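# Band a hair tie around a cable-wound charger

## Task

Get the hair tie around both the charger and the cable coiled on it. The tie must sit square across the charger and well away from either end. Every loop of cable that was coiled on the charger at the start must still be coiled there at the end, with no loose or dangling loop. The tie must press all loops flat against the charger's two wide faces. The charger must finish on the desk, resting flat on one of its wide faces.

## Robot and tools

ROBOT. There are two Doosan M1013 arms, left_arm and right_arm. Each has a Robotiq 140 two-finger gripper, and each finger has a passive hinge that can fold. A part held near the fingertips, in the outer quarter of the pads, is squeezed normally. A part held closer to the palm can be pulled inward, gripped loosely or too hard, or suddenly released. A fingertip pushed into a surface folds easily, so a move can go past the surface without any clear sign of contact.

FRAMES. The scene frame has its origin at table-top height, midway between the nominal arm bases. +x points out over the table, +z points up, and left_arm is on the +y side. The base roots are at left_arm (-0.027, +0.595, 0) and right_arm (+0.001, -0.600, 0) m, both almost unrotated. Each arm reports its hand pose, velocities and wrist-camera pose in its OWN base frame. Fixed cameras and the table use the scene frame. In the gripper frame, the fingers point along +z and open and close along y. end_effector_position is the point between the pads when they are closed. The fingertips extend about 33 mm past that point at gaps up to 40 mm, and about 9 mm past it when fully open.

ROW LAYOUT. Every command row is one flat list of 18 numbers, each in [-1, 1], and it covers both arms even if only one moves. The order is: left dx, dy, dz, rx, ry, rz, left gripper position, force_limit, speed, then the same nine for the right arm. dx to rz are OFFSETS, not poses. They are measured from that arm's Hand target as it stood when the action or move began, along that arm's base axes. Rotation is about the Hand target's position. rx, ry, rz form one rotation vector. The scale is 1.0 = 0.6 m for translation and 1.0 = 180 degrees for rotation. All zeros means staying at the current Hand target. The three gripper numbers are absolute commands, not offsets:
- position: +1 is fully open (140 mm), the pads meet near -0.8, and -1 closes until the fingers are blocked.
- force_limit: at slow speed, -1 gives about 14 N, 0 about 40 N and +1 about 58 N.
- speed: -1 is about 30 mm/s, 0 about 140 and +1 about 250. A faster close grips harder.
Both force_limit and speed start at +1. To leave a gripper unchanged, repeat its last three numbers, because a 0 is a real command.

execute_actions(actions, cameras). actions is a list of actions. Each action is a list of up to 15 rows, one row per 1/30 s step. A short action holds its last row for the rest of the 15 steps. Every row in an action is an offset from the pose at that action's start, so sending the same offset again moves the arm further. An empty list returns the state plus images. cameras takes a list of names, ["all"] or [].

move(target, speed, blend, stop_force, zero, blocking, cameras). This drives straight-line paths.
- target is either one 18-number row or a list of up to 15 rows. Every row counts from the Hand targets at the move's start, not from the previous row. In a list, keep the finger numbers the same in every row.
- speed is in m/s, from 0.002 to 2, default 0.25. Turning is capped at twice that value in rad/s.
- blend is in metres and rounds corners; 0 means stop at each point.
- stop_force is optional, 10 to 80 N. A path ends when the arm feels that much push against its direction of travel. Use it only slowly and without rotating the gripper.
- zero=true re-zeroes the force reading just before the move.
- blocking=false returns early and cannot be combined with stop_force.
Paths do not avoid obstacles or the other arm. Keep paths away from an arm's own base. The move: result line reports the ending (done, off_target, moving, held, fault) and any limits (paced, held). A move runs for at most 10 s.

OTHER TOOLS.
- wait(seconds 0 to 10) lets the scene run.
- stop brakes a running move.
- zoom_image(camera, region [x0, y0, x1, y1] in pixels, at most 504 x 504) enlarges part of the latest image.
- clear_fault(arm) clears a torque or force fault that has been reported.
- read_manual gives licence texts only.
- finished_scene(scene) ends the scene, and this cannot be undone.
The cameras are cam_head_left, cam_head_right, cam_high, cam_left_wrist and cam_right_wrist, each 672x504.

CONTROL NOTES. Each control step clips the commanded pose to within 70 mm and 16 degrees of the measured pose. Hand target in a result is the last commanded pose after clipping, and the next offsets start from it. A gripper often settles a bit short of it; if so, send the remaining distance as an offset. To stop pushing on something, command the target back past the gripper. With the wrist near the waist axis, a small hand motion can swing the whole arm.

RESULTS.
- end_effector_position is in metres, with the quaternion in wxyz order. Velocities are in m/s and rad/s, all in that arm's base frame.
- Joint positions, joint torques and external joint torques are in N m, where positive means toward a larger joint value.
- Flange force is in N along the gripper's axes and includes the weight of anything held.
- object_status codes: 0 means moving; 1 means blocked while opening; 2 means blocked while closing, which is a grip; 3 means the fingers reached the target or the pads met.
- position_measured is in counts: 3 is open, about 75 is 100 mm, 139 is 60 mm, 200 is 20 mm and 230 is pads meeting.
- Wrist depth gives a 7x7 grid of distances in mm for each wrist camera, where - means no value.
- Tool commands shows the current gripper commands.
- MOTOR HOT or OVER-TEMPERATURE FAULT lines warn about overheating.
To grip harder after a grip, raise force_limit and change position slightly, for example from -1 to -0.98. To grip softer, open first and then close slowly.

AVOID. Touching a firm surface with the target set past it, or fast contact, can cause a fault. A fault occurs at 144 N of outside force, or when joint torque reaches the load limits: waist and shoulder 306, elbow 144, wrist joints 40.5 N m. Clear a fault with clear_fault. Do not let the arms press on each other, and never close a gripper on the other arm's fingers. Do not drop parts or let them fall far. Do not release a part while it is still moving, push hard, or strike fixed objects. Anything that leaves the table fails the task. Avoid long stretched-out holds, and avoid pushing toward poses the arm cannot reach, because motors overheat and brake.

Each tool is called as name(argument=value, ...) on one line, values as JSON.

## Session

execute_actions(actions=[])

zoom_image(camera="cam_high", region=[130, 180, 330, 350])

Scene clock: 0.00 s.
left_arm: end_effector_position=(+0.6052, -0.3173, +0.3528) position_measured=3 object_status=3 end_effector_quat_wxyz=(-0.245, +0.790, +0.430, +0.362) | right_arm: end_effector_position=(+0.4094, +0.6190, +0.3542) position_measured=3 object_status=3 end_effector_quat_wxyz=(-0.521, +0.137, +0.692, +0.481)
Joint positions: left_arm=[-0.894 0.334 1.565 0.807 1.674 -0.418] | right_arm=[0.475 0.449 1.817 1.474 1.692 -1.251]
Joint velocities: within noise
Joint torques (N m): no reading
External joint torques (N m): no reading
Flange force (N): no reading
Wrist depth (mm): cam_left_wrist=[2459 1976 2305 2258 1925 1908 1401 / 1860 1959 698 696 677 1677 - / 659 640 623 605 593 582 1495 / 605 136 552 548 540 516 126 / - 497 508 496 478 470 111 / - 469 459 451 442 437 417 / - 429 417 418 409 399 394] | cam_right_wrist=[- 4165 - - - 623 586 / 3829 4565 - - 740 671 - / 776 1065 1050 824 794 - - / 620 144 857 863 927 - 136 / - 557 726 931 1019 2968 117 / 438 500 586 715 910 2526 - / 398 432 488 575 694 857 -]
Hand target: left_arm +0.6052, -0.3173, +0.3528; -0.245, +0.790, +0.430, +0.362 | right_arm +0.4094, +0.6190, +0.3542; -0.521, +0.137, +0.692, +0.481
Tool commands: left_gripper/position=+1.0 left_gripper/force_limit=+1.0 left_gripper/speed=+1.0 right_gripper/position=+1.0 right_gripper/force_limit=+1.0 right_gripper/speed=+1.0

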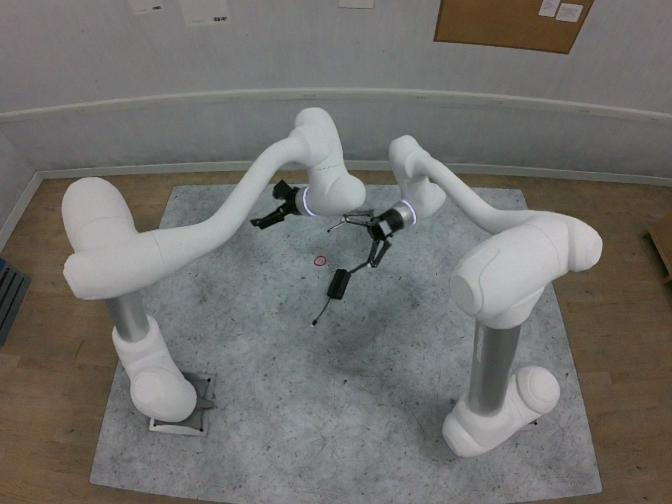

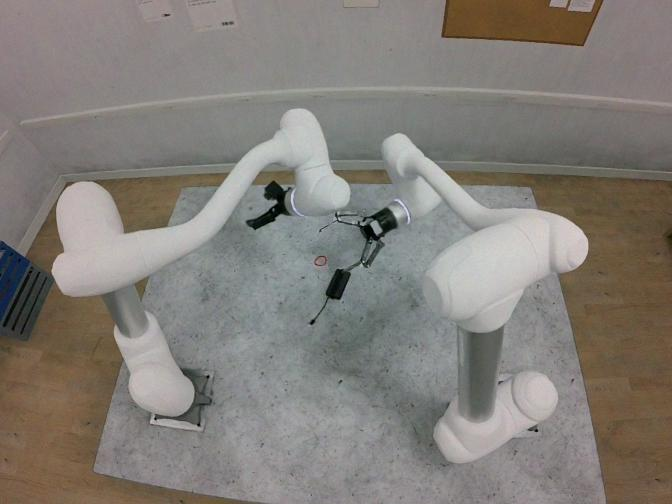

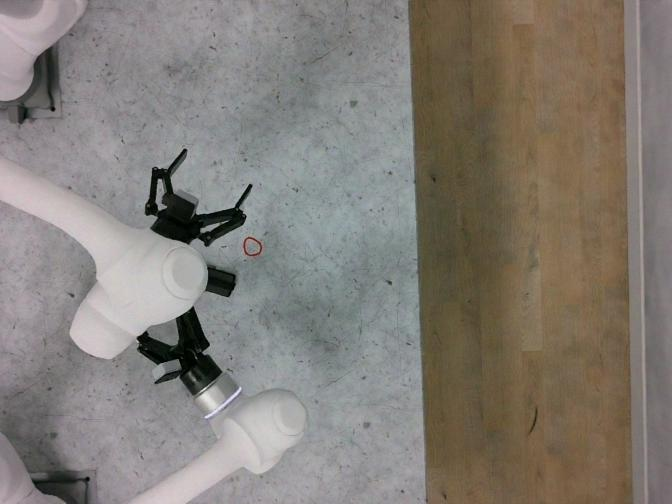

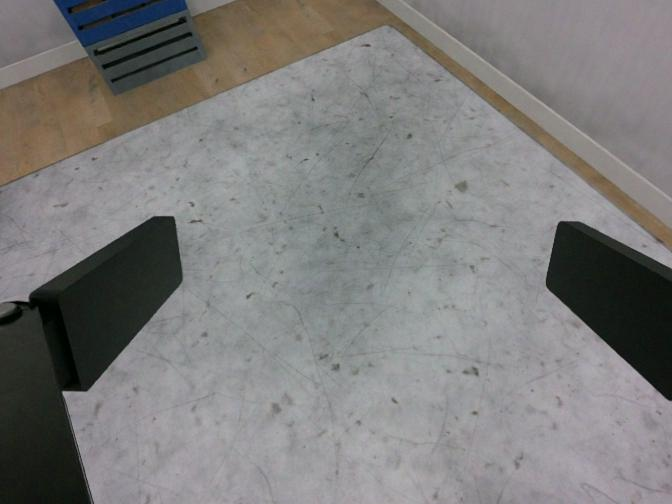

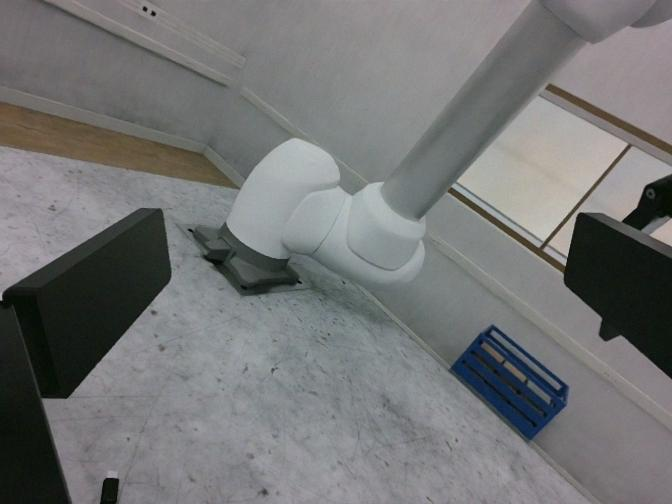

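Scaled by 2.520 from the camera's 672x504 image, which has a finer 960x720 frame.

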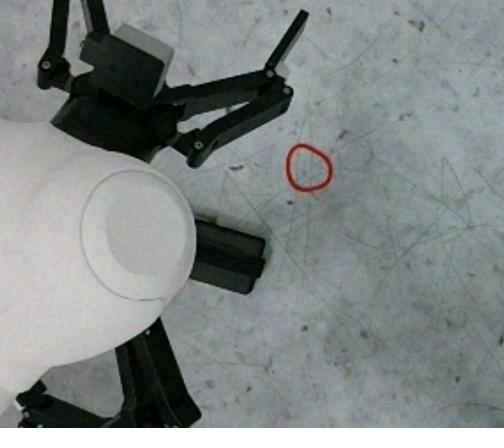

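move(target=[[0,0,0,0,0,0,1,1,0,0.0,-0.25,0,0,0,0,-1,-1,-0.5],[0,0,0,0,0,0,1,1,0,0.067,-0.43,-0.1,-0.212,0.648,-0.116,-1,-1,-0.5]], speed=0.4)

move(target=[[-0.009,-0.303,-0.15,-0.168,0.248,-0.295,-0.43,-0.2,0,0,0,0,0,0,0,-1,-1,-0.5],[-0.009,-0.303,-0.37,-0.168,0.248,-0.295,-0.43,-0.2,0,0,0,0,0,0,0,-1,-1,-0.5]], speed=0.3, cameras=["all"])

Scene clock: 22.83 s.
left_arm: end_effector_position=(+0.6052, -0.3173, +0.3528) position_measured=3 object_status=3 end_effector_quat_wxyz=(-0.245, +0.790, +0.430, +0.362) | right_arm: end_effector_position=(+0.4496, +0.3610, +0.2941) position_measured=232 object_status=3 end_effector_quat_wxyz=(+0.708, -0.706, -0.001, +0.000)
Joint positions: left_arm=[-0.894 0.334 1.565 0.807 1.674 -0.418] | right_arm=[-0.013 0.224 2.325 1.56 1.581 0.592]
Joint torques (N m): left_arm=[-3.14 -71.2 -40.26 4.18 1.56 0.33] | right_arm=[0.32 -47.7 -27.56 1.44 1.87 -0.17]
External joint torques (N m): left_arm=[2.93 -3.29 -0.08 0.58 -0.49 -0.33] | right_arm=[-0.23 -3.75 -0.1 0.16 0.49 0.12]
Flange force (N): left_arm=[4.1 -3.4 4.1] | right_arm=[-4.4 -7.2 -1.1]
Wrist depth (mm): cam_left_wrist=[2305 1892 2305 2170 2108 - - / 2049 1959 703 694 677 1627 - / 661 647 631 606 600 584 1485 / 605 135 553 548 540 520 130 / - 504 506 496 485 468 111 / - 471 458 454 443 435 417 / - 431 423 415 407 405 396] | cam_right_wrist=[394 422 485 - 2895 737 477 / 368 416 623 3829 1136 711 499 / 376 411 4396 3491 1152 711 497 / 2698 813 1065 110 1104 674 474 / - - 78 78 89 83 430 / - - - - - 75 - / - - - - - - -]
Hand target: left_arm +0.6052, -0.3173, +0.3528; -0.245, +0.790, +0.430, +0.362 | right_arm +0.4496, +0.3610, +0.2942; +0.708, -0.706, -0.001, +0.000
Off the commanded pose: left_arm 0.000 m, 0 deg | right_arm 0.000 m, 0 deg.
move: done

Scene clock: 26.30 s.
left_arm: end_effector_position=(+0.5998, -0.4991, +0.1309) position_measured=183 object_status=3 end_effector_quat_wxyz=(+0.000, +1.000, -0.001, +0.000) | right_arm: end_effector_position=(+0.4496, +0.3610, +0.2942) position_measured=232 object_status=3 end_effector_quat_wxyz=(+0.708, -0.706, -0.001, +0.000)
Joint positions: left_arm=[-0.738 0.462 1.56 0 1.119 0.834] | right_arm=[-0.013 0.224 2.325 1.56 1.581 0.592]
Joint torques (N m): left_arm=[-2.62 -82.35 -38.58 3.48 0.26 0.36] | right_arm=[0.15 -47.79 -27.57 1.39 1.89 -0.44]
External joint torques (N m): left_arm=[2.54 -2.34 0.48 0.45 -0.3 -0.36] | right_arm=[-0.11 -3.52 -0.11 0.23 0.47 0.4]
Flange force (N): left_arm=[-1.8 -5.1 -0.7] | right_arm=[-3.9 -7.5 -0.6]
Wrist depth (mm): cam_left_wrist=[232 233 231 231 231 232 230 / 246 247 246 246 246 244 243 / 263 263 262 261 260 260 259 / 282 279 274 275 127 274 276 / 298 - 94 297 - - 290 / - - - 321 - - - / - - - 344 - - -] | cam_right_wrist=[- 390 393 399 1046 635 480 / - 623 - - 3709 719 500 / - 696 997 - 1199 726 502 / - 819 - 110 1141 661 475 / - - 78 78 89 83 431 / - - - - - 75 - / - - - - - - -]
Hand target: left_arm +0.5998, -0.4991, +0.1308; +0.000, +1.000, -0.001, +0.000 | right_arm +0.4496, +0.3610, +0.2942; +0.708, -0.706, -0.001, +0.000
Off the commanded pose: left_arm 0.000 m, 0 deg | right_arm 0.000 m, 0 deg.
move: done

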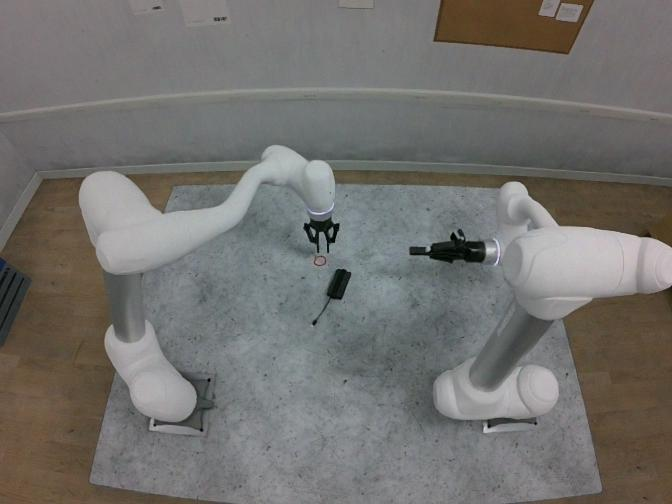

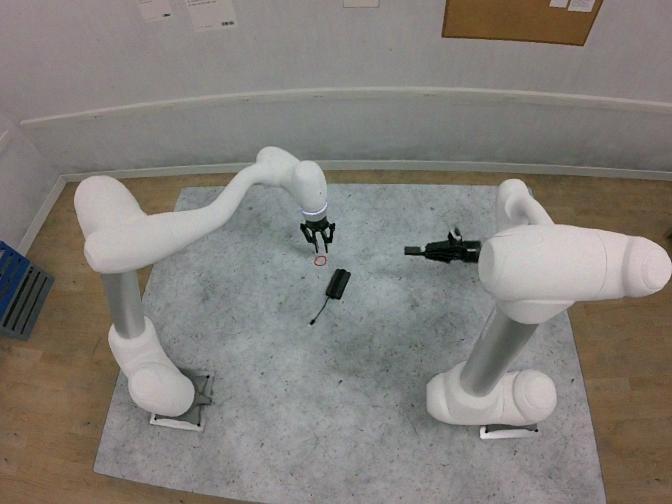

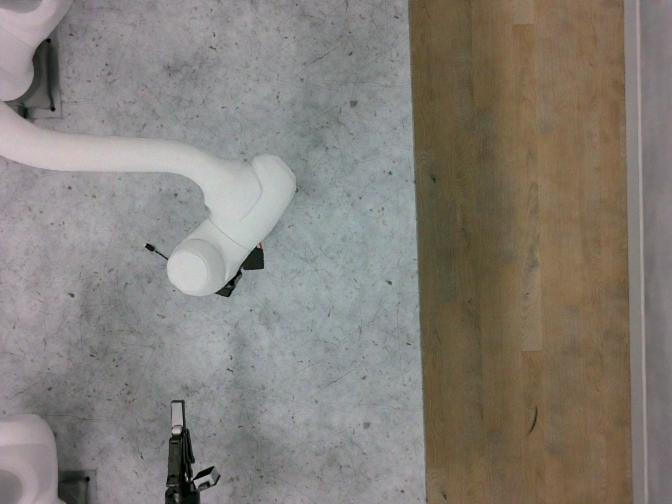

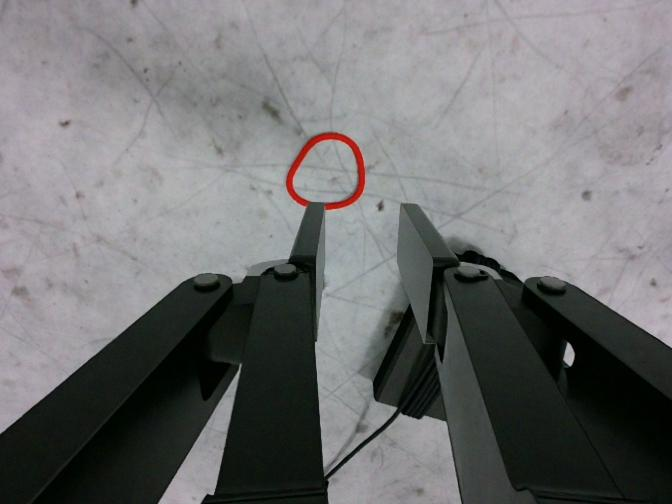

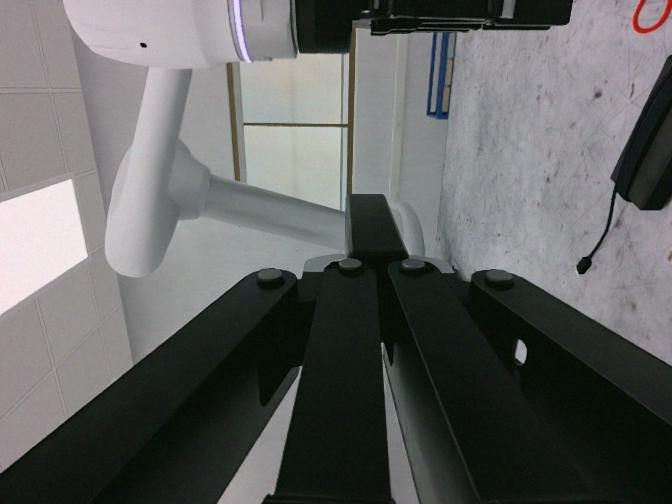

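move(target=[0.0105,-0.0025,-0.15,0,0,0,-0.43,0,-1,0,0,0,0,0,0,-1,-1,-0.5], speed=0.12)

move(target=[0,0,-0.0107,0,0,0,-0.43,0,-1,0,0,0,0,0,0,-1,-1,-0.5], speed=0.005, stop_force=10)

move(target=[0,0,0,0,0,0,-1,0,-1,0,0,0,0,0,0,-1,-1,-0.5])

wait(seconds=0.8, cameras=["cam_left_wrist"])

Scene clock: 34.93 s.
left_arm: end_effector_position=(+0.6061, -0.5006, +0.0409) position_measured=183 object_status=3 end_effector_quat_wxyz=(+0.000, +1.000, -0.001, +0.000) | right_arm: end_effector_position=(+0.4496, +0.3610, +0.2942) position_measured=232 object_status=3 end_effector_quat_wxyz=(+0.708, -0.706, -0.001, +0.000)
Joint positions: left_arm=[-0.734 0.543 1.616 0 0.983 0.838] | right_arm=[-0.013 0.224 2.325 1.56 1.581 0.592]
Joint torques (N m): left_arm=[-2.83 -84.56 -35.85 3.13 0.51 0.33] | right_arm=[0.68 -47.87 -27.74 1.4 1.9 -0.5]
External joint torques (N m): left_arm=[2.87 -4.69 0.63 0.51 -0.55 -0.33] | right_arm=[-0.72 -3.18 0.11 0.22 0.45 0.45]
Flange force (N): left_arm=[-4.2 -7.6 -2.9] | right_arm=[-3.9 -6.9 -2.0]
Wrist depth (mm): cam_left_wrist=[154 154 153 153 153 152 152 / 165 163 162 162 162 161 162 / 174 173 173 171 172 171 171 / 185 185 181 181 156 183 182 / 196 - 94 197 - - 193 / - - - 213 - - - / - - - 231 - - -] | cam_right_wrist=[3441 - 389 389 405 636 436 / - - 3829 - 1065 728 505 / - 698 1002 - 1164 717 457 / - 786 - 110 1136 671 472 / - - 78 78 89 83 430 / - - - - - 75 - / - - - - - - -]
Hand target: left_arm +0.6061, -0.5006, +0.0408; +0.000, +1.000, -0.001, +0.000 | right_arm +0.4496, +0.3610, +0.2942; +0.708, -0.706, -0.001, +0.000
Off the commanded pose: left_arm 0.000 m, 0 deg | right_arm 0.000 m, 0 deg.
move: done

Scene clock: 36.87 s.
left_arm: end_effector_position=(+0.6061, -0.5006, +0.0344) position_measured=183 object_status=3 end_effector_quat_wxyz=(+0.000, +1.000, -0.001, +0.000) | right_arm: end_effector_position=(+0.4496, +0.3610, +0.2942) position_measured=232 object_status=3 end_effector_quat_wxyz=(+0.708, -0.706, -0.001, +0.000)
Joint positions: left_arm=[-0.734 0.549 1.62 0 0.973 0.838] | right_arm=[-0.013 0.224 2.325 1.56 1.581 0.592]
Joint torques (N m): left_arm=[-2.89 -85.34 -35.34 3.16 0.47 0.36] | right_arm=[0.63 -47.64 -27.7 1.41 1.9 -0.48]
External joint torques (N m): left_arm=[3.16 -4.15 0.32 0.47 -0.51 -0.36] | right_arm=[-0.57 -3.66 0 0.21 0.46 0.43]
Flange force (N): left_arm=[-2.8 -6.9 -2.8] | right_arm=[-4.3 -7.8 -1.7]
Wrist depth (mm): cam_left_wrist=[150 148 146 147 147 146 146 / 157 157 155 156 156 157 155 / 167 165 166 164 165 165 164 / 178 178 176 174 155 175 175 / 189 - 94 190 - - 185 / - - - 205 - - - / - - - 221 - - -] | cam_right_wrist=[- - 389 391 406 633 436 / - 896 601 - 1187 719 478 / 2178 688 981 1046 1152 722 433 / - 778 3957 110 1015 673 475 / - - 78 78 89 83 430 / - - - - - 75 - / - - - - - - -]
Hand target: left_arm +0.6061, -0.5006, +0.0344; +0.000, +1.000, -0.001, +0.000 | right_arm +0.4496, +0.3610, +0.2942; +0.708, -0.706, -0.001, +0.000
Off the commanded pose: left_arm 0.000 m, 0 deg | right_arm 0.000 m, 0 deg.
move: done

Scene clock: 38.30 s.
left_arm: end_effector_position=(+0.6061, -0.5006, +0.0344) position_measured=228 object_status=0 end_effector_quat_wxyz=(+0.000, +1.000, -0.001, +0.000) | right_arm: end_effector_position=(+0.4496, +0.3610, +0.2942) position_measured=232 object_status=3 end_effector_quat_wxyz=(+0.708, -0.706, -0.001, +0.000)
Joint positions: left_arm=[-0.734 0.549 1.62 0 0.973 0.838] | right_arm=[-0.013 0.224 2.325 1.56 1.581 0.592]
Joint torques (N m): left_arm=[-3.15 -83.74 -34.31 3.11 0.42 0.32] | right_arm=[0.43 -47.8 -27.6 1.38 1.9 -0.52]
External joint torques (N m): left_arm=[3.21 -5.7 -0.66 0.51 -0.46 -0.32] | right_arm=[-0.38 -3.6 -0.03 0.24 0.47 0.47]
Flange force (N): left_arm=[-2.6 -6.9 -4.9] | right_arm=[-4.1 -7.8 -1.2]
Wrist depth (mm): cam_left_wrist=[150 148 146 149 148 146 146 / 158 157 155 157 156 156 155 / 167 165 166 164 165 164 164 / 179 178 176 173 174 176 175 / 191 188 - - - 93 188 / - - - - - - - / - - - - - - -] | cam_right_wrist=[- - 389 389 401 628 436 / - 821 656 - 1158 728 476 / - 694 977 164 1217 717 433 / - 733 - 110 1141 667 468 / - - 78 78 89 83 432 / - - - - - 75 - / - - - - - - -]
Hand target: left_arm +0.6061, -0.5006, +0.0344; +0.000, +1.000, -0.001, +0.000 | right_arm +0.4496, +0.3610, +0.2942; +0.708, -0.706, -0.001, +0.000
Off the commanded pose: left_arm 0.000 m, 0 deg | right_arm 0.000 m, 0 deg.
move: done

Scene clock: 39.10 s.
left_arm: end_effector_position=(+0.6061, -0.5006, +0.0344) position_measured=228 object_status=2 end_effector_quat_wxyz=(+0.000, +1.000, -0.001, +0.000) | right_arm: end_effector_position=(+0.4496, +0.3610, +0.2942) position_measured=232 object_status=3 end_effector_quat_wxyz=(+0.708, -0.706, -0.001, +0.000)
Joint positions: left_arm=[-0.734 0.549 1.62 0 0.973 0.838] | right_arm=[-0.013 0.224 2.325 1.56 1.581 0.592]
Joint torques (N m): left_arm=[-2.99 -83.89 -34.28 3.11 0.41 0.35] | right_arm=[0.44 -47.83 -27.6 1.4 1.87 -0.49]
External joint torques (N m): left_arm=[3.26 -5.7 -0.81 0.52 -0.46 -0.35] | right_arm=[-0.48 -3.23 -0.01 0.23 0.48 0.44]
Flange force (N): left_arm=[-2.3 -6.7 -5.0] | right_arm=[-3.8 -7.0 -1.5]
Wrist depth (mm): cam_left_wrist=[150 148 146 147 147 147 146 / 157 157 155 156 155 157 155 / 167 165 166 164 165 165 164 / 178 178 176 173 173 176 175 / 192 189 - - - 93 187 / - - - - - - - / - - - - - - -] | cam_right_wrist=[- - 395 391 401 631 437 / - 917 642 - 1084 722 473 / - 686 965 1104 1304 709 458 / - 778 3892 110 1125 673 474 / - - 78 78 89 83 430 / - - - - - 75 - / - - - - - - -]
Hand target: left_arm +0.6061, -0.5006, +0.0344; +0.000, +1.000, -0.001, +0.000 | right_arm +0.4496, +0.3610, +0.2942; +0.708, -0.706, -0.001, +0.000
Tool commands: left_gripper/position=-1.0 left_gripper/force_limit=+0.0 left_gripper/speed=-1.0 right_gripper/position=-1.0 right_gripper/force_limit=-1.0 right_gripper/speed=-0.5
Off the commanded pose: left_arm 0.000 m, 0 deg | right_arm 0.000 m, 0 deg.
wait: 0.80 s; at rest by 0.17 s
Images, in order (width x height): cam_left_wrist 672x504.

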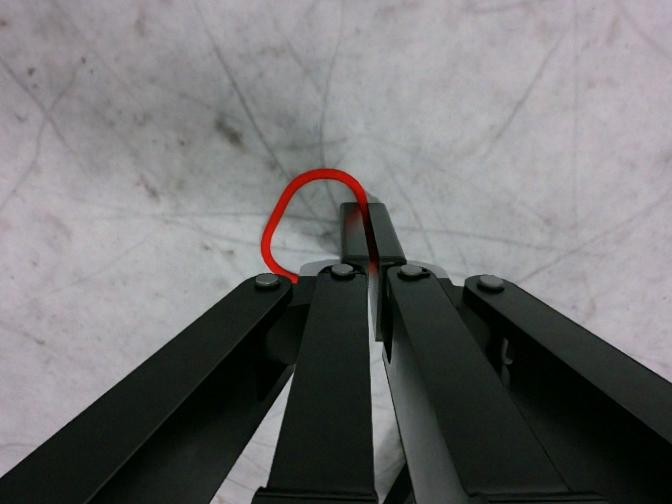

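move(target=[[0,0,0.25,0,0,0,-1,0,-1,0,0,0,0,0,0,-1,-1,-0.5],[-0.213,0.0045,0.4485,-0.5,0,0,-1,0,-1,0,0,0,0,0,0,-1,-1,-0.5]], speed=0.3, blend=0.03)

move(target=[0,0,0,0,0,0,-1,0,-1,-0.004,0.3625,-0.024,0,0,0,-1,-1,-0.5], speed=0.2, cameras=["all"])

zoom_image(camera="cam_left_wrist", region=[200, 80, 500, 330])

zoom_image(camera="cam_right_wrist", region=[200, 80, 500, 330])

Scene clock: 50.80 s.
left_arm: end_effector_position=(+0.4783, -0.4979, +0.3035) position_measured=228 object_status=2 end_effector_quat_wxyz=(+0.707, +0.707, -0.001, +0.001) | right_arm: end_effector_position=(+0.4496, +0.3610, +0.2942) position_measured=232 object_status=3 end_effector_quat_wxyz=(+0.708, -0.706, -0.001, +0.000)
Joint positions: left_arm=[-0.401 0.274 2.22 -1.897 1.333 2.535] | right_arm=[-0.013 0.224 2.325 1.56 1.581 0.592]
Joint torques (N m): left_arm=[-2.83 -49.72 -23.76 -2.6 2.73 0.51] | right_arm=[0.51 -47.63 -27.67 1.42 1.86 -0.49]
External joint torques (N m): left_arm=[2.76 -1.93 0.35 0.21 -0.42 -0.46] | right_arm=[-0.38 -3.66 0.01 0.18 0.5 0.44]
Flange force (N): left_arm=[-0.3 4.3 -5.9] | right_arm=[-4.3 -7.8 -1.4]
Wrist depth (mm): cam_left_wrist=[410 573 878 2991 663 3074 2544 / 412 586 875 631 716 - - / 415 587 1001 2732 748 - 2487 / 414 589 903 - - 788 2991 / 418 517 - - - 95 631 / - - - - - - - / - - - - - - -] | cam_right_wrist=[- - - 3005 3297 728 479 / - - - 576 1187 724 478 / - 3208 3892 763 1046 711 501 / - 1002 953 110 1028 665 470 / - - 78 78 89 83 429 / - - - - - 75 - / - - - - - - -]
Hand target: left_arm +0.4783, -0.4979, +0.3035; +0.707, +0.707, -0.001, +0.001 | right_arm +0.4496, +0.3610, +0.2942; +0.708, -0.706, -0.001, +0.000
Off the commanded pose: left_arm 0.000 m, 0 deg | right_arm 0.000 m, 0 deg.
move: done

Scene clock: 52.37 s.
left_arm: end_effector_position=(+0.4783, -0.4979, +0.3035) position_measured=228 object_status=2 end_effector_quat_wxyz=(+0.707, +0.707, -0.001, +0.001) | right_arm: end_effector_position=(+0.4472, +0.5784, +0.2798) position_measured=232 object_status=3 end_effector_quat_wxyz=(+0.708, -0.706, -0.001, +0.000)
Joint positions: left_arm=[-0.401 0.274 2.22 -1.897 1.333 2.535] | right_arm=[0.435 0.32 2.224 1.937 1.334 0.553]
Joint torques (N m): left_arm=[-3.25 -49.54 -23.72 -2.57 2.82 0.34] | right_arm=[0.85 -58.86 -28.7 0.61 1.98 -0.48]
External joint torques (N m): left_arm=[3.29 -2.11 0.34 0.19 -0.52 -0.29] | right_arm=[-0.95 -3.01 0.03 -0.05 0.43 0.43]
Flange force (N): left_arm=[-0.3 4.3 -6.8] | right_arm=[-1.8 -5.6 -3.9]
Wrist depth (mm): cam_left_wrist=[410 575 966 3032 466 - - / 413 584 861 490 521 2874 - / 414 589 889 287 3353 608 2380 / 414 589 911 - 3570 671 - / 415 518 - - - 95 657 / - - - - - - - / - - - - - - -] | cam_right_wrist=[- - - - 3597 698 459 / - - - 402 2760 688 455 / - - - 224 953 682 452 / 784 730 671 109 580 636 448 / 763 742 78 78 89 83 407 / - - - - - 75 - / - - - - - - -]
Hand target: left_arm +0.4783, -0.4979, +0.3035; +0.707, +0.707, -0.001, +0.001 | right_arm +0.4472, +0.5785, +0.2798; +0.708, -0.706, -0.001, +0.000
Off the commanded pose: left_arm 0.000 m, 0 deg | right_arm 0.000 m, 0 deg.
move: done

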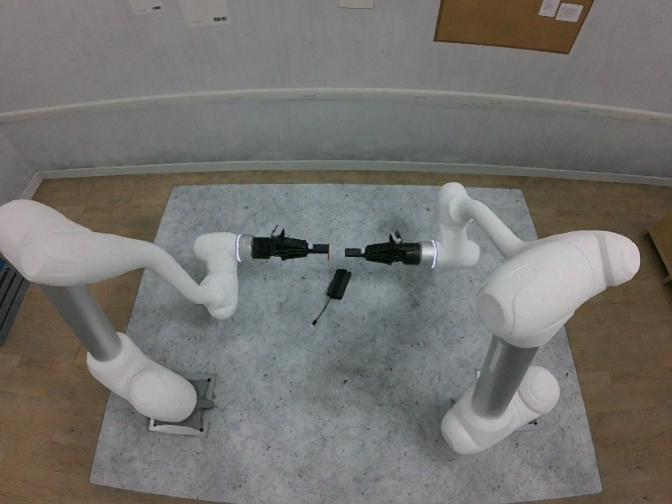

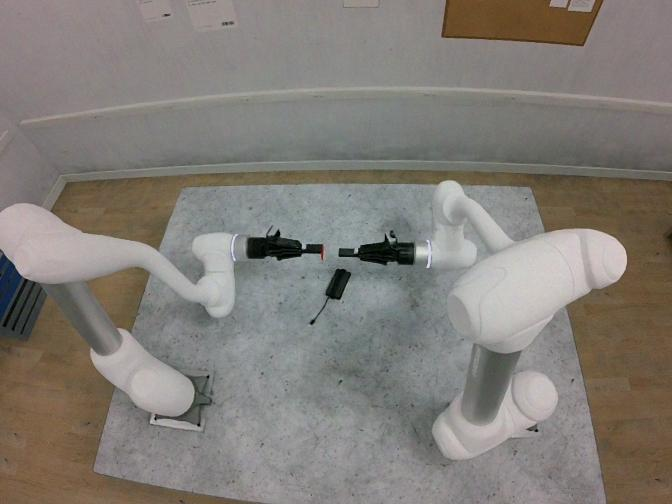

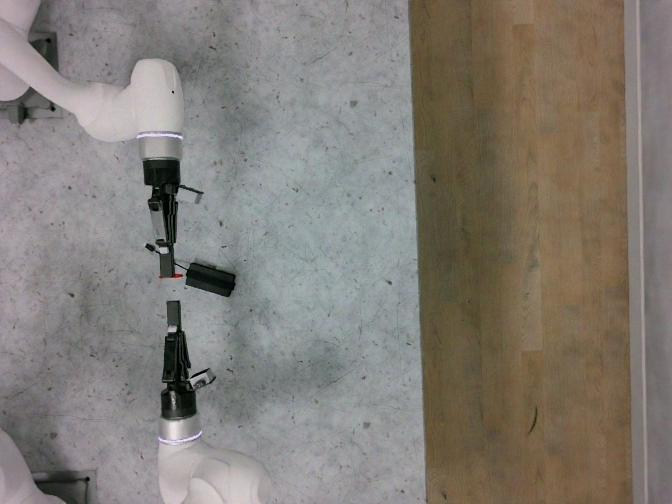

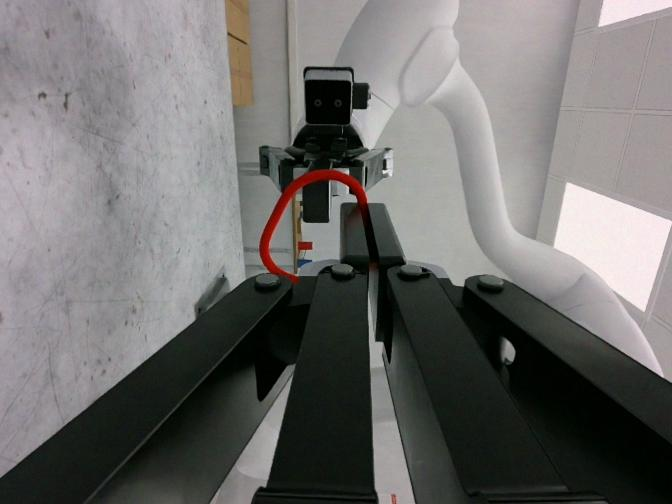

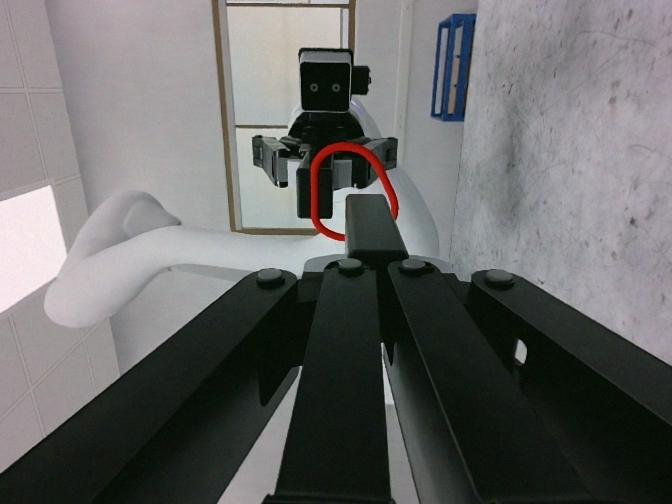

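Scaled by 1.680 from the camera's 672x504 image, which has a finer 960x720 frame.

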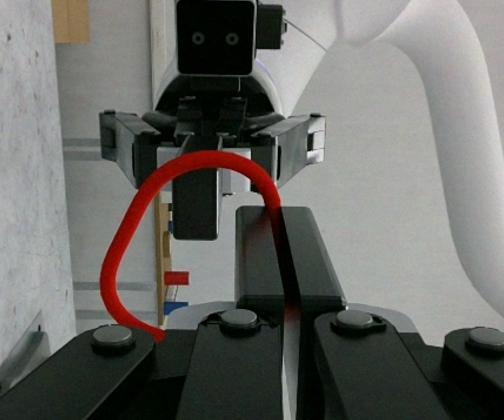

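Scaled by 1.680 from the camera's 672x504 image, which has a finer 960x720 frame.

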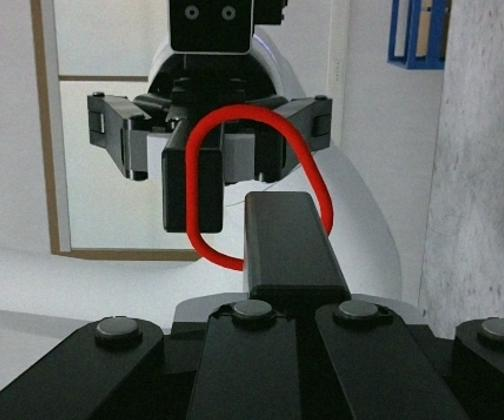

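move(target=[[0,0,0,0,0,0,-1,0,-1,-0.0035,0,0.0025,0,0,0,-1,-1,-0.5],[0,0,0,0,0,0,-1,0,-1,-0.0045,0.162,0.0025,0,0,0,-1,-1,-0.5]], speed=0.05, stop_force=10, cameras=["cam_left_wrist","cam_right_wrist"])

zoom_image(camera="cam_left_wrist", region=[200, 80, 500, 330])

zoom_image(camera="cam_right_wrist", region=[200, 80, 500, 330])

Scene clock: 63.27 s.
left_arm: end_effector_position=(+0.4783, -0.4979, +0.3035) position_measured=228 object_status=2 end_effector_quat_wxyz=(+0.707, +0.707, -0.001, +0.001) | right_arm: end_effector_position=(+0.4445, +0.6757, +0.2813) position_measured=232 object_status=3 end_effector_quat_wxyz=(+0.708, -0.706, -0.001, +0.000)
Joint positions: left_arm=[-0.401 0.274 2.22 -1.897 1.333 2.535] | right_arm=[0.595 0.376 2.127 2.069 1.233 0.551]
Joint torques (N m): left_arm=[-2.98 -49.07 -23.6 -2.58 2.81 0.39] | right_arm=[0.46 -65.73 -30.27 -0.01 1.98 -0.46]
External joint torques (N m): left_arm=[2.86 -2.48 0.43 0.22 -0.51 -0.34] | right_arm=[-0.49 -3.34 -0.03 0.14 0.43 0.41]
Flange force (N): left_arm=[-1.1 5.0 -6.3] | right_arm=[-2.2 -5.4 -3.3]
Wrist depth (mm): cam_left_wrist=[414 581 946 390 385 2802 - / 411 581 971 402 423 3117 - / 415 665 814 253 273 2991 - / 416 590 900 129 3513 611 - / 414 522 - - - 95 649 / - - - - - - - / - - - - - - -] | cam_right_wrist=[- - - - 3208 688 458 / - - - 311 3083 696 457 / - - 202 223 278 690 452 / 715 596 132 127 464 643 457 / 654 620 78 78 89 83 411 / - - - - - 75 - / - - - - - - -]
Hand target: left_arm +0.4783, -0.4979, +0.3035; +0.707, +0.707, -0.001, +0.001 | right_arm +0.4445, +0.6757, +0.2813; +0.708, -0.706, -0.001, +0.000
Off the commanded pose: left_arm 0.000 m, 0 deg | right_arm 0.000 m, 0 deg.
move: done
Images, in order (width x height): cam_left_wrist 672x504, cam_right_wrist 672x504.

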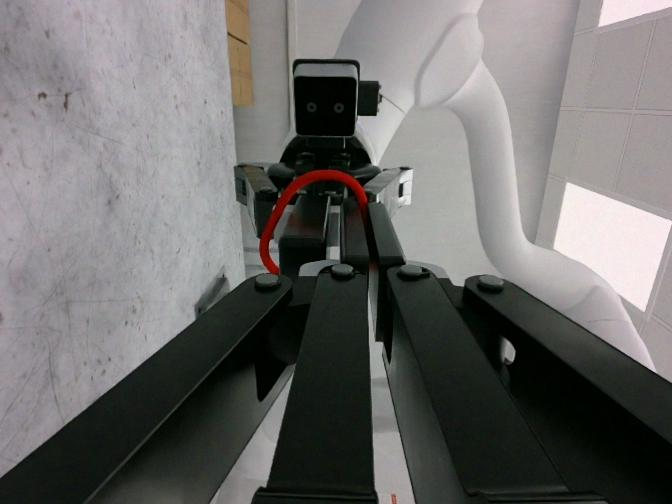

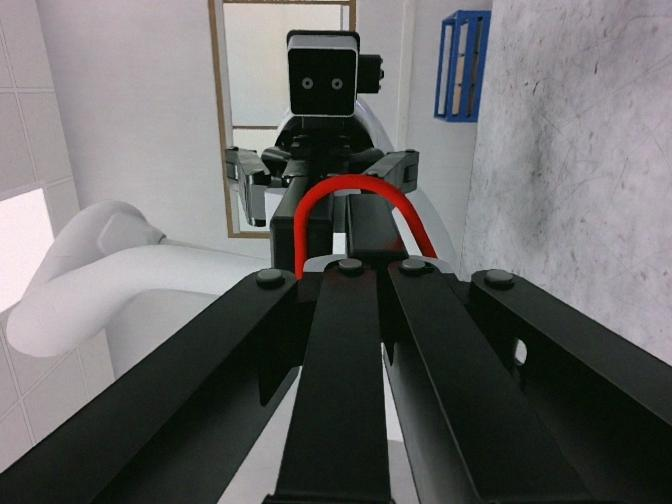

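Scaled by 1.680 from the camera's 672x504 image, which has a finer 960x720 frame.

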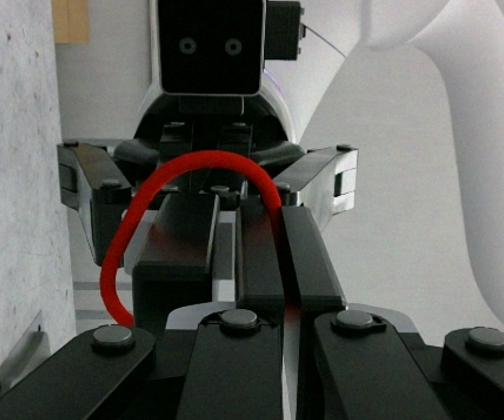

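Scaled by 1.680 from the camera's 672x504 image, which has a finer 960x720 frame.

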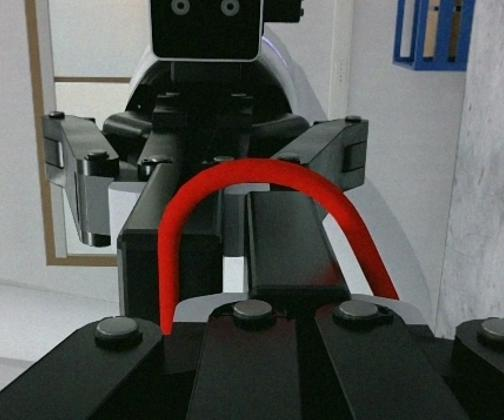

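Threaded. Same release sequence.

move(target=[0,0,0,0,0,0,-1,0,-1,0,0,-0.016,0,0,0,-1,-1,-0.5], speed=0.02)

move(target=[0,0,0,0,0,0,-0.72,0,-1,0,0,0,0,0,0,-1,-1,-0.5])

move(target=[0,0.05,0,0,0,0,-0.72,0,-1,0,0,0,0,0,0,-1,-1,-0.5], speed=0.04, cameras=["cam_left_wrist","cam_right_wrist"])

Scene clock: 68.17 s.
left_arm: end_effector_position=(+0.4783, -0.4979, +0.3035) position_measured=228 object_status=2 end_effector_quat_wxyz=(+0.707, +0.707, -0.001, +0.001) | right_arm: end_effector_position=(+0.4445, +0.6757, +0.2717) position_measured=232 object_status=3 end_effector_quat_wxyz=(+0.708, -0.706, -0.001, +0.000)
Joint positions: left_arm=[-0.401 0.274 2.22 -1.897 1.333 2.535] | right_arm=[0.595 0.391 2.131 2.074 1.241 0.534]
Joint torques (N m): left_arm=[-3.15 -49.45 -23.81 -2.66 2.84 0.42] | right_arm=[0.49 -66.94 -29.55 -0.04 1.95 -0.14]
External joint torques (N m): left_arm=[3.16 -2.17 0.51 0.28 -0.55 -0.37] | right_arm=[-0.51 -2.87 -0.11 0.15 0.49 0.09]
Flange force (N): left_arm=[-0.6 4.5 -6.8] | right_arm=[-1.8 -4.1 -2.9]
Wrist depth (mm): cam_left_wrist=[407 572 2432 399 389 - - / 414 586 2667 398 450 503 3032 / 411 587 286 233 - 536 - / 418 587 143 130 - 595 - / 414 515 - - - 95 2305 / - - - - - - - / - - - - - - -] | cam_right_wrist=[- 4165 - 3597 2760 678 445 / - 2793 3543 322 3124 671 439 / - 3124 255 201 473 667 440 / 751 609 129 113 474 625 437 / 661 623 78 78 89 83 398 / - - - - - 75 - / - - - - - - -]
Hand target: left_arm +0.4783, -0.4979, +0.3035; +0.707, +0.707, -0.001, +0.001 | right_arm +0.4445, +0.6757, +0.2717; +0.708, -0.706, -0.001, +0.000
Off the commanded pose: left_arm 0.000 m, 0 deg | right_arm 0.000 m, 0 deg.
move: done

Scene clock: 68.67 s.
left_arm: end_effector_position=(+0.4783, -0.4979, +0.3035) position_measured=219 object_status=3 end_effector_quat_wxyz=(+0.707, +0.707, -0.001, +0.001) | right_arm: end_effector_position=(+0.4445, +0.6757, +0.2717) position_measured=232 object_status=3 end_effector_quat_wxyz=(+0.708, -0.706, -0.001, +0.000)
Joint positions: left_arm=[-0.401 0.274 2.22 -1.897 1.333 2.535] | right_arm=[0.595 0.391 2.131 2.074 1.242 0.534]
Joint torques (N m): left_arm=[-2.94 -49.44 -23.62 -2.56 2.77 0.39] | right_arm=[0.51 -66.45 -29.57 0 1.99 -0.48]
External joint torques (N m): left_arm=[2.76 -2.14 0.21 0.17 -0.47 -0.35] | right_arm=[-0.5 -3.52 -0.06 0.12 0.45 0.43]
Flange force (N): left_arm=[-0.4 4.5 -5.8] | right_arm=[-2.2 -5.8 -3.3]
Wrist depth (mm): cam_left_wrist=[408 579 871 386 384 - 2635 / - 584 911 405 446 480 2604 / 416 587 285 208 - 556 - / 414 590 131 140 102 605 - / 418 485 90 - - 94 631 / - - - - - - - / - - - - - - -] | cam_right_wrist=[2499 2793 - - 3124 676 447 / - - 3543 322 3344 674 442 / - - 220 222 957 667 441 / 751 599 129 119 474 612 436 / 663 626 78 78 89 83 400 / - - - - - 75 - / - - - - - - -]
Hand target: left_arm +0.4783, -0.4979, +0.3035; +0.707, +0.707, -0.001, +0.001 | right_arm +0.4445, +0.6757, +0.2717; +0.708, -0.706, -0.001, +0.000
Off the commanded pose: left_arm 0.000 m, 0 deg | right_arm 0.000 m, 0 deg.
move: done

Scene clock: 69.73 s.
left_arm: end_effector_position=(+0.4783, -0.4679, +0.3035) position_measured=219 object_status=3 end_effector_quat_wxyz=(+0.707, +0.707, -0.001, +0.001) | right_arm: end_effector_position=(+0.4445, +0.6757, +0.2717) position_measured=232 object_status=3 end_effector_quat_wxyz=(+0.708, -0.706, -0.001, +0.000)
Joint positions: left_arm=[-0.345 0.263 2.237 -1.851 1.367 2.53] | right_arm=[0.595 0.391 2.131 2.074 1.242 0.534]
Joint torques (N m): left_arm=[-2.7 -47.88 -23.25 -2.64 2.79 0.32] | right_arm=[0.42 -66.37 -29.69 0.01 2.01 -0.46]
External joint torques (N m): left_arm=[2.61 -2.27 0.22 0.35 -0.49 -0.27] | right_arm=[-0.45 -3.48 0.02 0.11 0.43 0.42]
Flange force (N): left_arm=[-1.0 4.6 -5.9] | right_arm=[-2.3 -5.7 -3.3]
Wrist depth (mm): cam_left_wrist=[407 575 992 422 407 - - / 411 581 878 431 472 3405 - / 415 589 311 278 3032 2837 - / 416 587 814 156 107 653 - / 418 489 90 - - 93 2108 / - - - - - - - / - - - - - - -] | cam_right_wrist=[3344 - - - 2374 676 445 / - - - 347 2729 669 439 / - - 209 221 503 665 441 / - 626 184 113 147 615 433 / 674 645 78 78 89 83 400 / - - - - - 75 - / - - - - - - -]
Hand target: left_arm +0.4783, -0.4679, +0.3035; +0.707, +0.707, -0.001, +0.001 | right_arm +0.4445, +0.6757, +0.2717; +0.708, -0.706, -0.001, +0.000
Off the commanded pose: left_arm 0.000 m, 0 deg | right_arm 0.000 m, 0 deg.
move: done
Images, in order (width x height): cam_left_wrist 672x504, cam_right_wrist 672x504.

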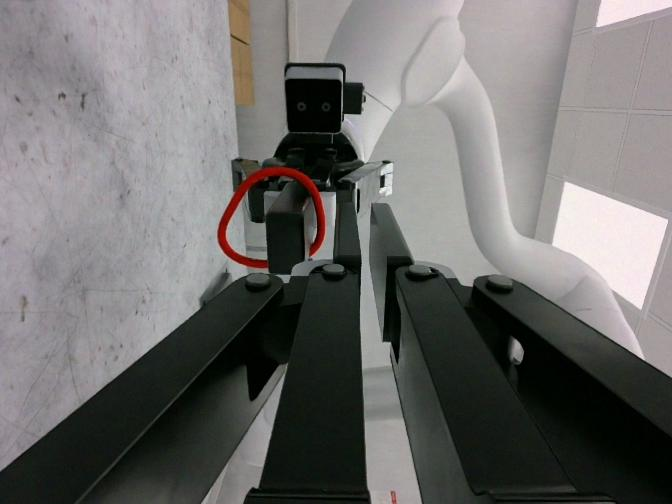

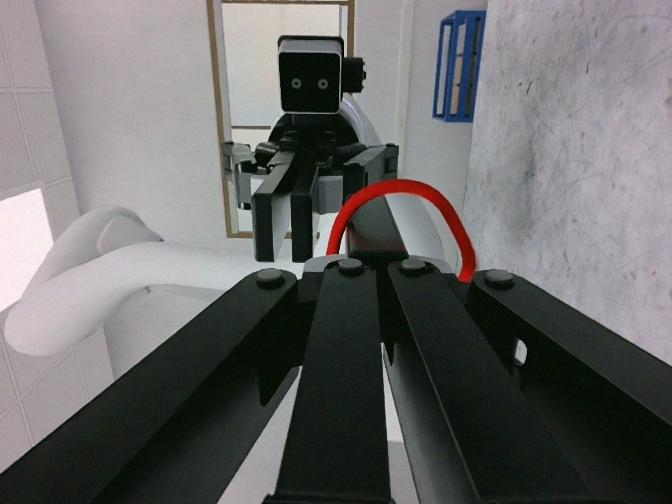

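move(target=[0,0.17,0,0,0,0,-0.72,0,-1,0,0,0,0,0,0,-1,-1,-0.5], speed=0.15)

move(target=[[0,0,0,0,0,0,0.43,0,-1,0,0,0,0,0,0,-0.08,1,-0.9],[0,0,0.02,0,0,0,0.43,0,-1,0,-0.25,0,0,-0.1,0,-0.08,1,-0.9],[0,0,0.02,0,0,0,0.43,0,-1,0.1,-0.54,0,0,-0.5,0,-0.08,1,-0.9]], speed=0.3, cameras=["cam_right_wrist"])

move(target=[[0.1,0.05,0.05,0.25,-0.045,-0.045,0.43,0,-1,0,0,0,0,0,0,-0.08,1,-0.9],[0.155,-0.387,-0.02,0.494,-0.0895,-0.0895,0.43,0,-1,0,0,0,0,0,0,-0.08,1,-0.9]], speed=0.3, cameras=["cam_left_wrist","cam_high","cam_right_wrist"])

Scene clock: 81.70 s.
left_arm: end_effector_position=(+0.4783, -0.3659, +0.3035) position_measured=219 object_status=3 end_effector_quat_wxyz=(+0.707, +0.707, -0.001, +0.001) | right_arm: end_effector_position=(+0.4445, +0.6757, +0.2717) position_measured=232 object_status=3 end_effector_quat_wxyz=(+0.708, -0.706, -0.001, +0.000)
Joint positions: left_arm=[-0.142 0.241 2.269 -1.685 1.487 2.516] | right_arm=[0.595 0.391 2.131 2.074 1.242 0.534]
Joint torques (N m): left_arm=[-2.12 -45.12 -22.31 -2.02 2.78 0.37] | right_arm=[0.43 -66.4 -29.75 0 2 -0.48]
External joint torques (N m): left_arm=[2.06 -1.77 0.28 0.08 -0.51 -0.33] | right_arm=[-0.65 -3.42 0.03 0.14 0.43 0.43]
Flange force (N): left_arm=[-1.9 3.7 -4.0] | right_arm=[-2.1 -5.6 -3.5]
Wrist depth (mm): cam_left_wrist=[408 579 1006 509 501 - - / 411 576 979 522 572 3074 - / 437 587 889 317 627 - 2874 / 415 593 1006 - 112 712 2108 / 417 486 90 - - 94 2380 / - - - - - - - / - - - - - - -] | cam_right_wrist=[- - - - 4165 678 442 / - - - 425 2826 671 440 / - - - 306 636 667 440 / 819 690 671 110 135 617 438 / 713 704 78 78 89 83 398 / - - - - - 75 - / - - - - - - -]
Hand target: left_arm +0.4783, -0.3659, +0.3035; +0.707, +0.707, -0.001, +0.001 | right_arm +0.4445, +0.6757, +0.2717; +0.708, -0.706, -0.001, +0.000
Off the commanded pose: left_arm 0.000 m, 0 deg | right_arm 0.000 m, 0 deg.
move: done

Scene clock: 88.50 s.
left_arm: end_effector_position=(+0.4783, -0.3659, +0.3155) position_measured=75 object_status=3 end_effector_quat_wxyz=(+0.707, +0.707, -0.001, +0.001) | right_arm: end_effector_position=(+0.5045, +0.3517, +0.2717) position_measured=139 object_status=3 end_effector_quat_wxyz=(+0.500, -0.500, -0.501, -0.499)
Joint positions: left_arm=[-0.142 0.221 2.261 -1.683 1.484 2.489] | right_arm=[-0.03 0.326 2.236 1.543 1.587 -0.992]
Joint torques (N m): left_arm=[-2.81 -43.83 -23.23 -2.15 2.67 0.36] | right_arm=[0.78 -57.42 -27.14 1.4 1.89 -0.44]
External joint torques (N m): left_arm=[2.81 -2.02 0.14 0.16 -0.47 -0.31] | right_arm=[-0.84 -3.58 0.07 0.23 0.47 0.44]
Flange force (N): left_arm=[-1.8 4.1 -5.7] | right_arm=[7.1 -3.9 -1.9]
Wrist depth (mm): cam_left_wrist=[408 643 2837 793 823 - - / 449 606 1029 700 835 - - / 429 603 1049 - 811 3255 - / 428 503 136 - - 147 733 / - - 835 805 805 117 85 / - - 930 - 3952 - - / - - - - 4256 - -] | cam_right_wrist=[3165 1032 827 - - - - / 3652 1084 889 751 - - - / 924 1019 4239 3543 4396 4396 - / 924 969 119 913 789 130 2219 / - 93 89 601 578 90 91 / - - - 468 494 - 63 / - - - 400 399 - -]
Hand target: left_arm +0.4783, -0.3659, +0.3155; +0.707, +0.707, -0.001, +0.001 | right_arm +0.5045, +0.3517, +0.2717; +0.500, -0.500, -0.501, -0.499
Off the commanded pose: left_arm 0.000 m, 0 deg | right_arm 0.000 m, 0 deg.
move: done
Images, in order (width x height): cam_right_wrist 672x504.

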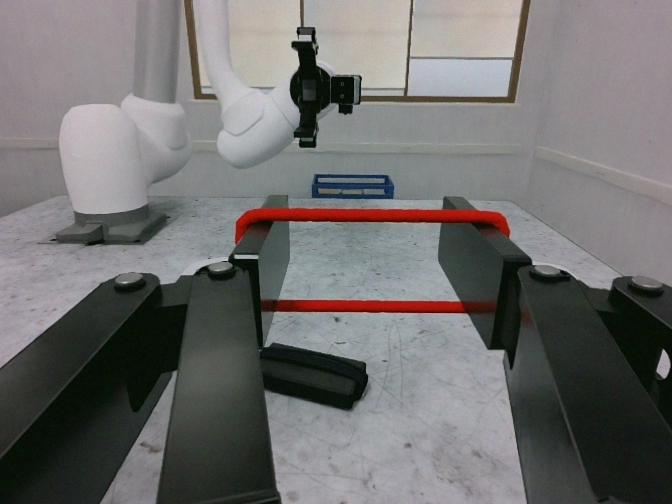

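Scene clock: 92.13 s.
left_arm: end_effector_position=(+0.5713, -0.5980, +0.3035) position_measured=75 object_status=3 end_effector_quat_wxyz=(+0.000, +0.984, -0.179, +0.000) | right_arm: end_effector_position=(+0.5045, +0.3517, +0.2717) position_measured=139 object_status=3 end_effector_quat_wxyz=(+0.500, -0.500, -0.501, -0.499)
Joint positions: left_arm=[-0.85 0.454 1.248 0 1.439 1.081] | right_arm=[-0.03 0.326 2.236 1.543 1.587 -0.992]
Joint torques (N m): left_arm=[-3.31 -84.73 -42.3 3.78 0.42 0.31] | right_arm=[0.53 -57.59 -27.12 1.43 1.89 -0.45]
External joint torques (N m): left_arm=[3.07 -3.1 0.32 0.54 -0.47 -0.31] | right_arm=[-0.44 -3.12 0.05 0.17 0.47 0.45]
Flange force (N): left_arm=[-4.2 -5.7 0.6] | right_arm=[6.3 -3.3 -1.2]
Wrist depth (mm): cam_left_wrist=[385 384 380 380 381 378 376 / 406 406 404 402 404 404 399 / 433 427 429 426 426 424 426 / 459 446 445 444 458 136 457 / - - 494 492 490 117 85 / - - 532 528 522 520 - / - - 570 573 570 - -] | cam_right_wrist=[3252 - - 293 387 3391 - / - 989 1084 317 416 3652 2793 / 1224 993 1224 3597 4239 3768 2580 / 910 973 119 938 784 130 931 / - 93 83 606 573 89 91 / - - - 470 496 - 63 / - - - 401 403 - -]
Hand target: left_arm +0.5713, -0.5981, +0.3035; +0.000, +0.984, -0.179, +0.000 | right_arm +0.5045, +0.3517, +0.2717; +0.500, -0.500, -0.501, -0.499
Off the commanded pose: left_arm 0.000 m, 0 deg | right_arm 0.000 m, 0 deg.
move: done
Images, in order (width x height): cam_high 672x504, cam_left_wrist 672x504, cam_right_wrist 672x504.

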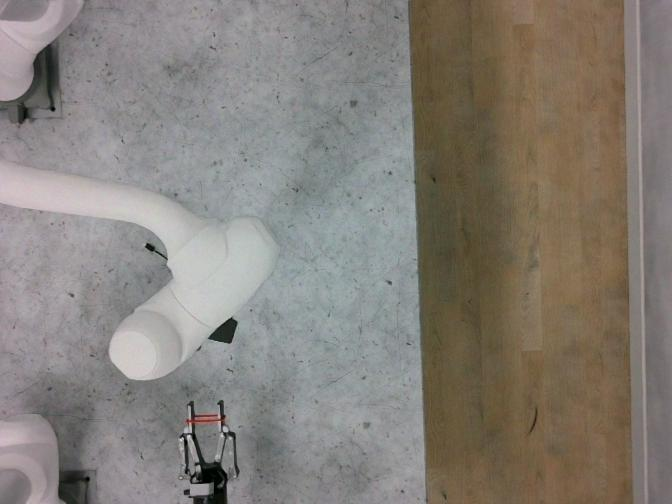

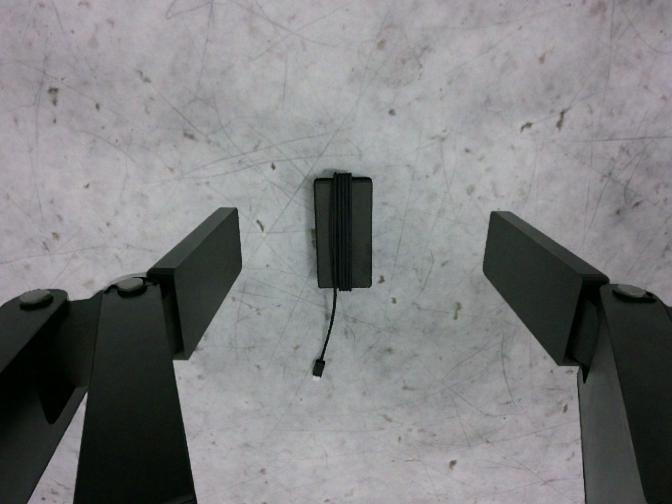

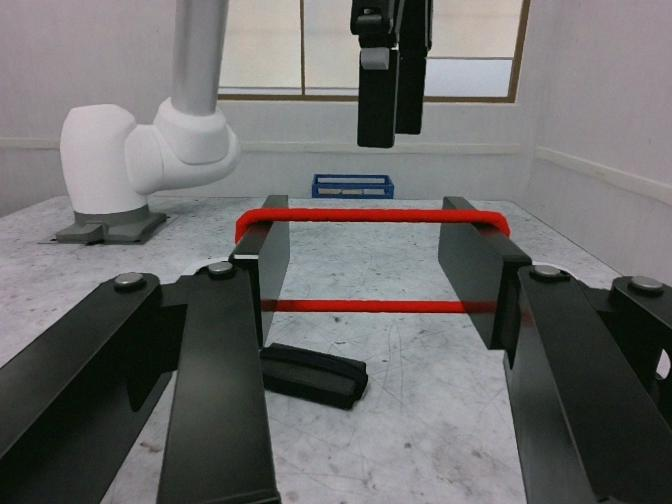

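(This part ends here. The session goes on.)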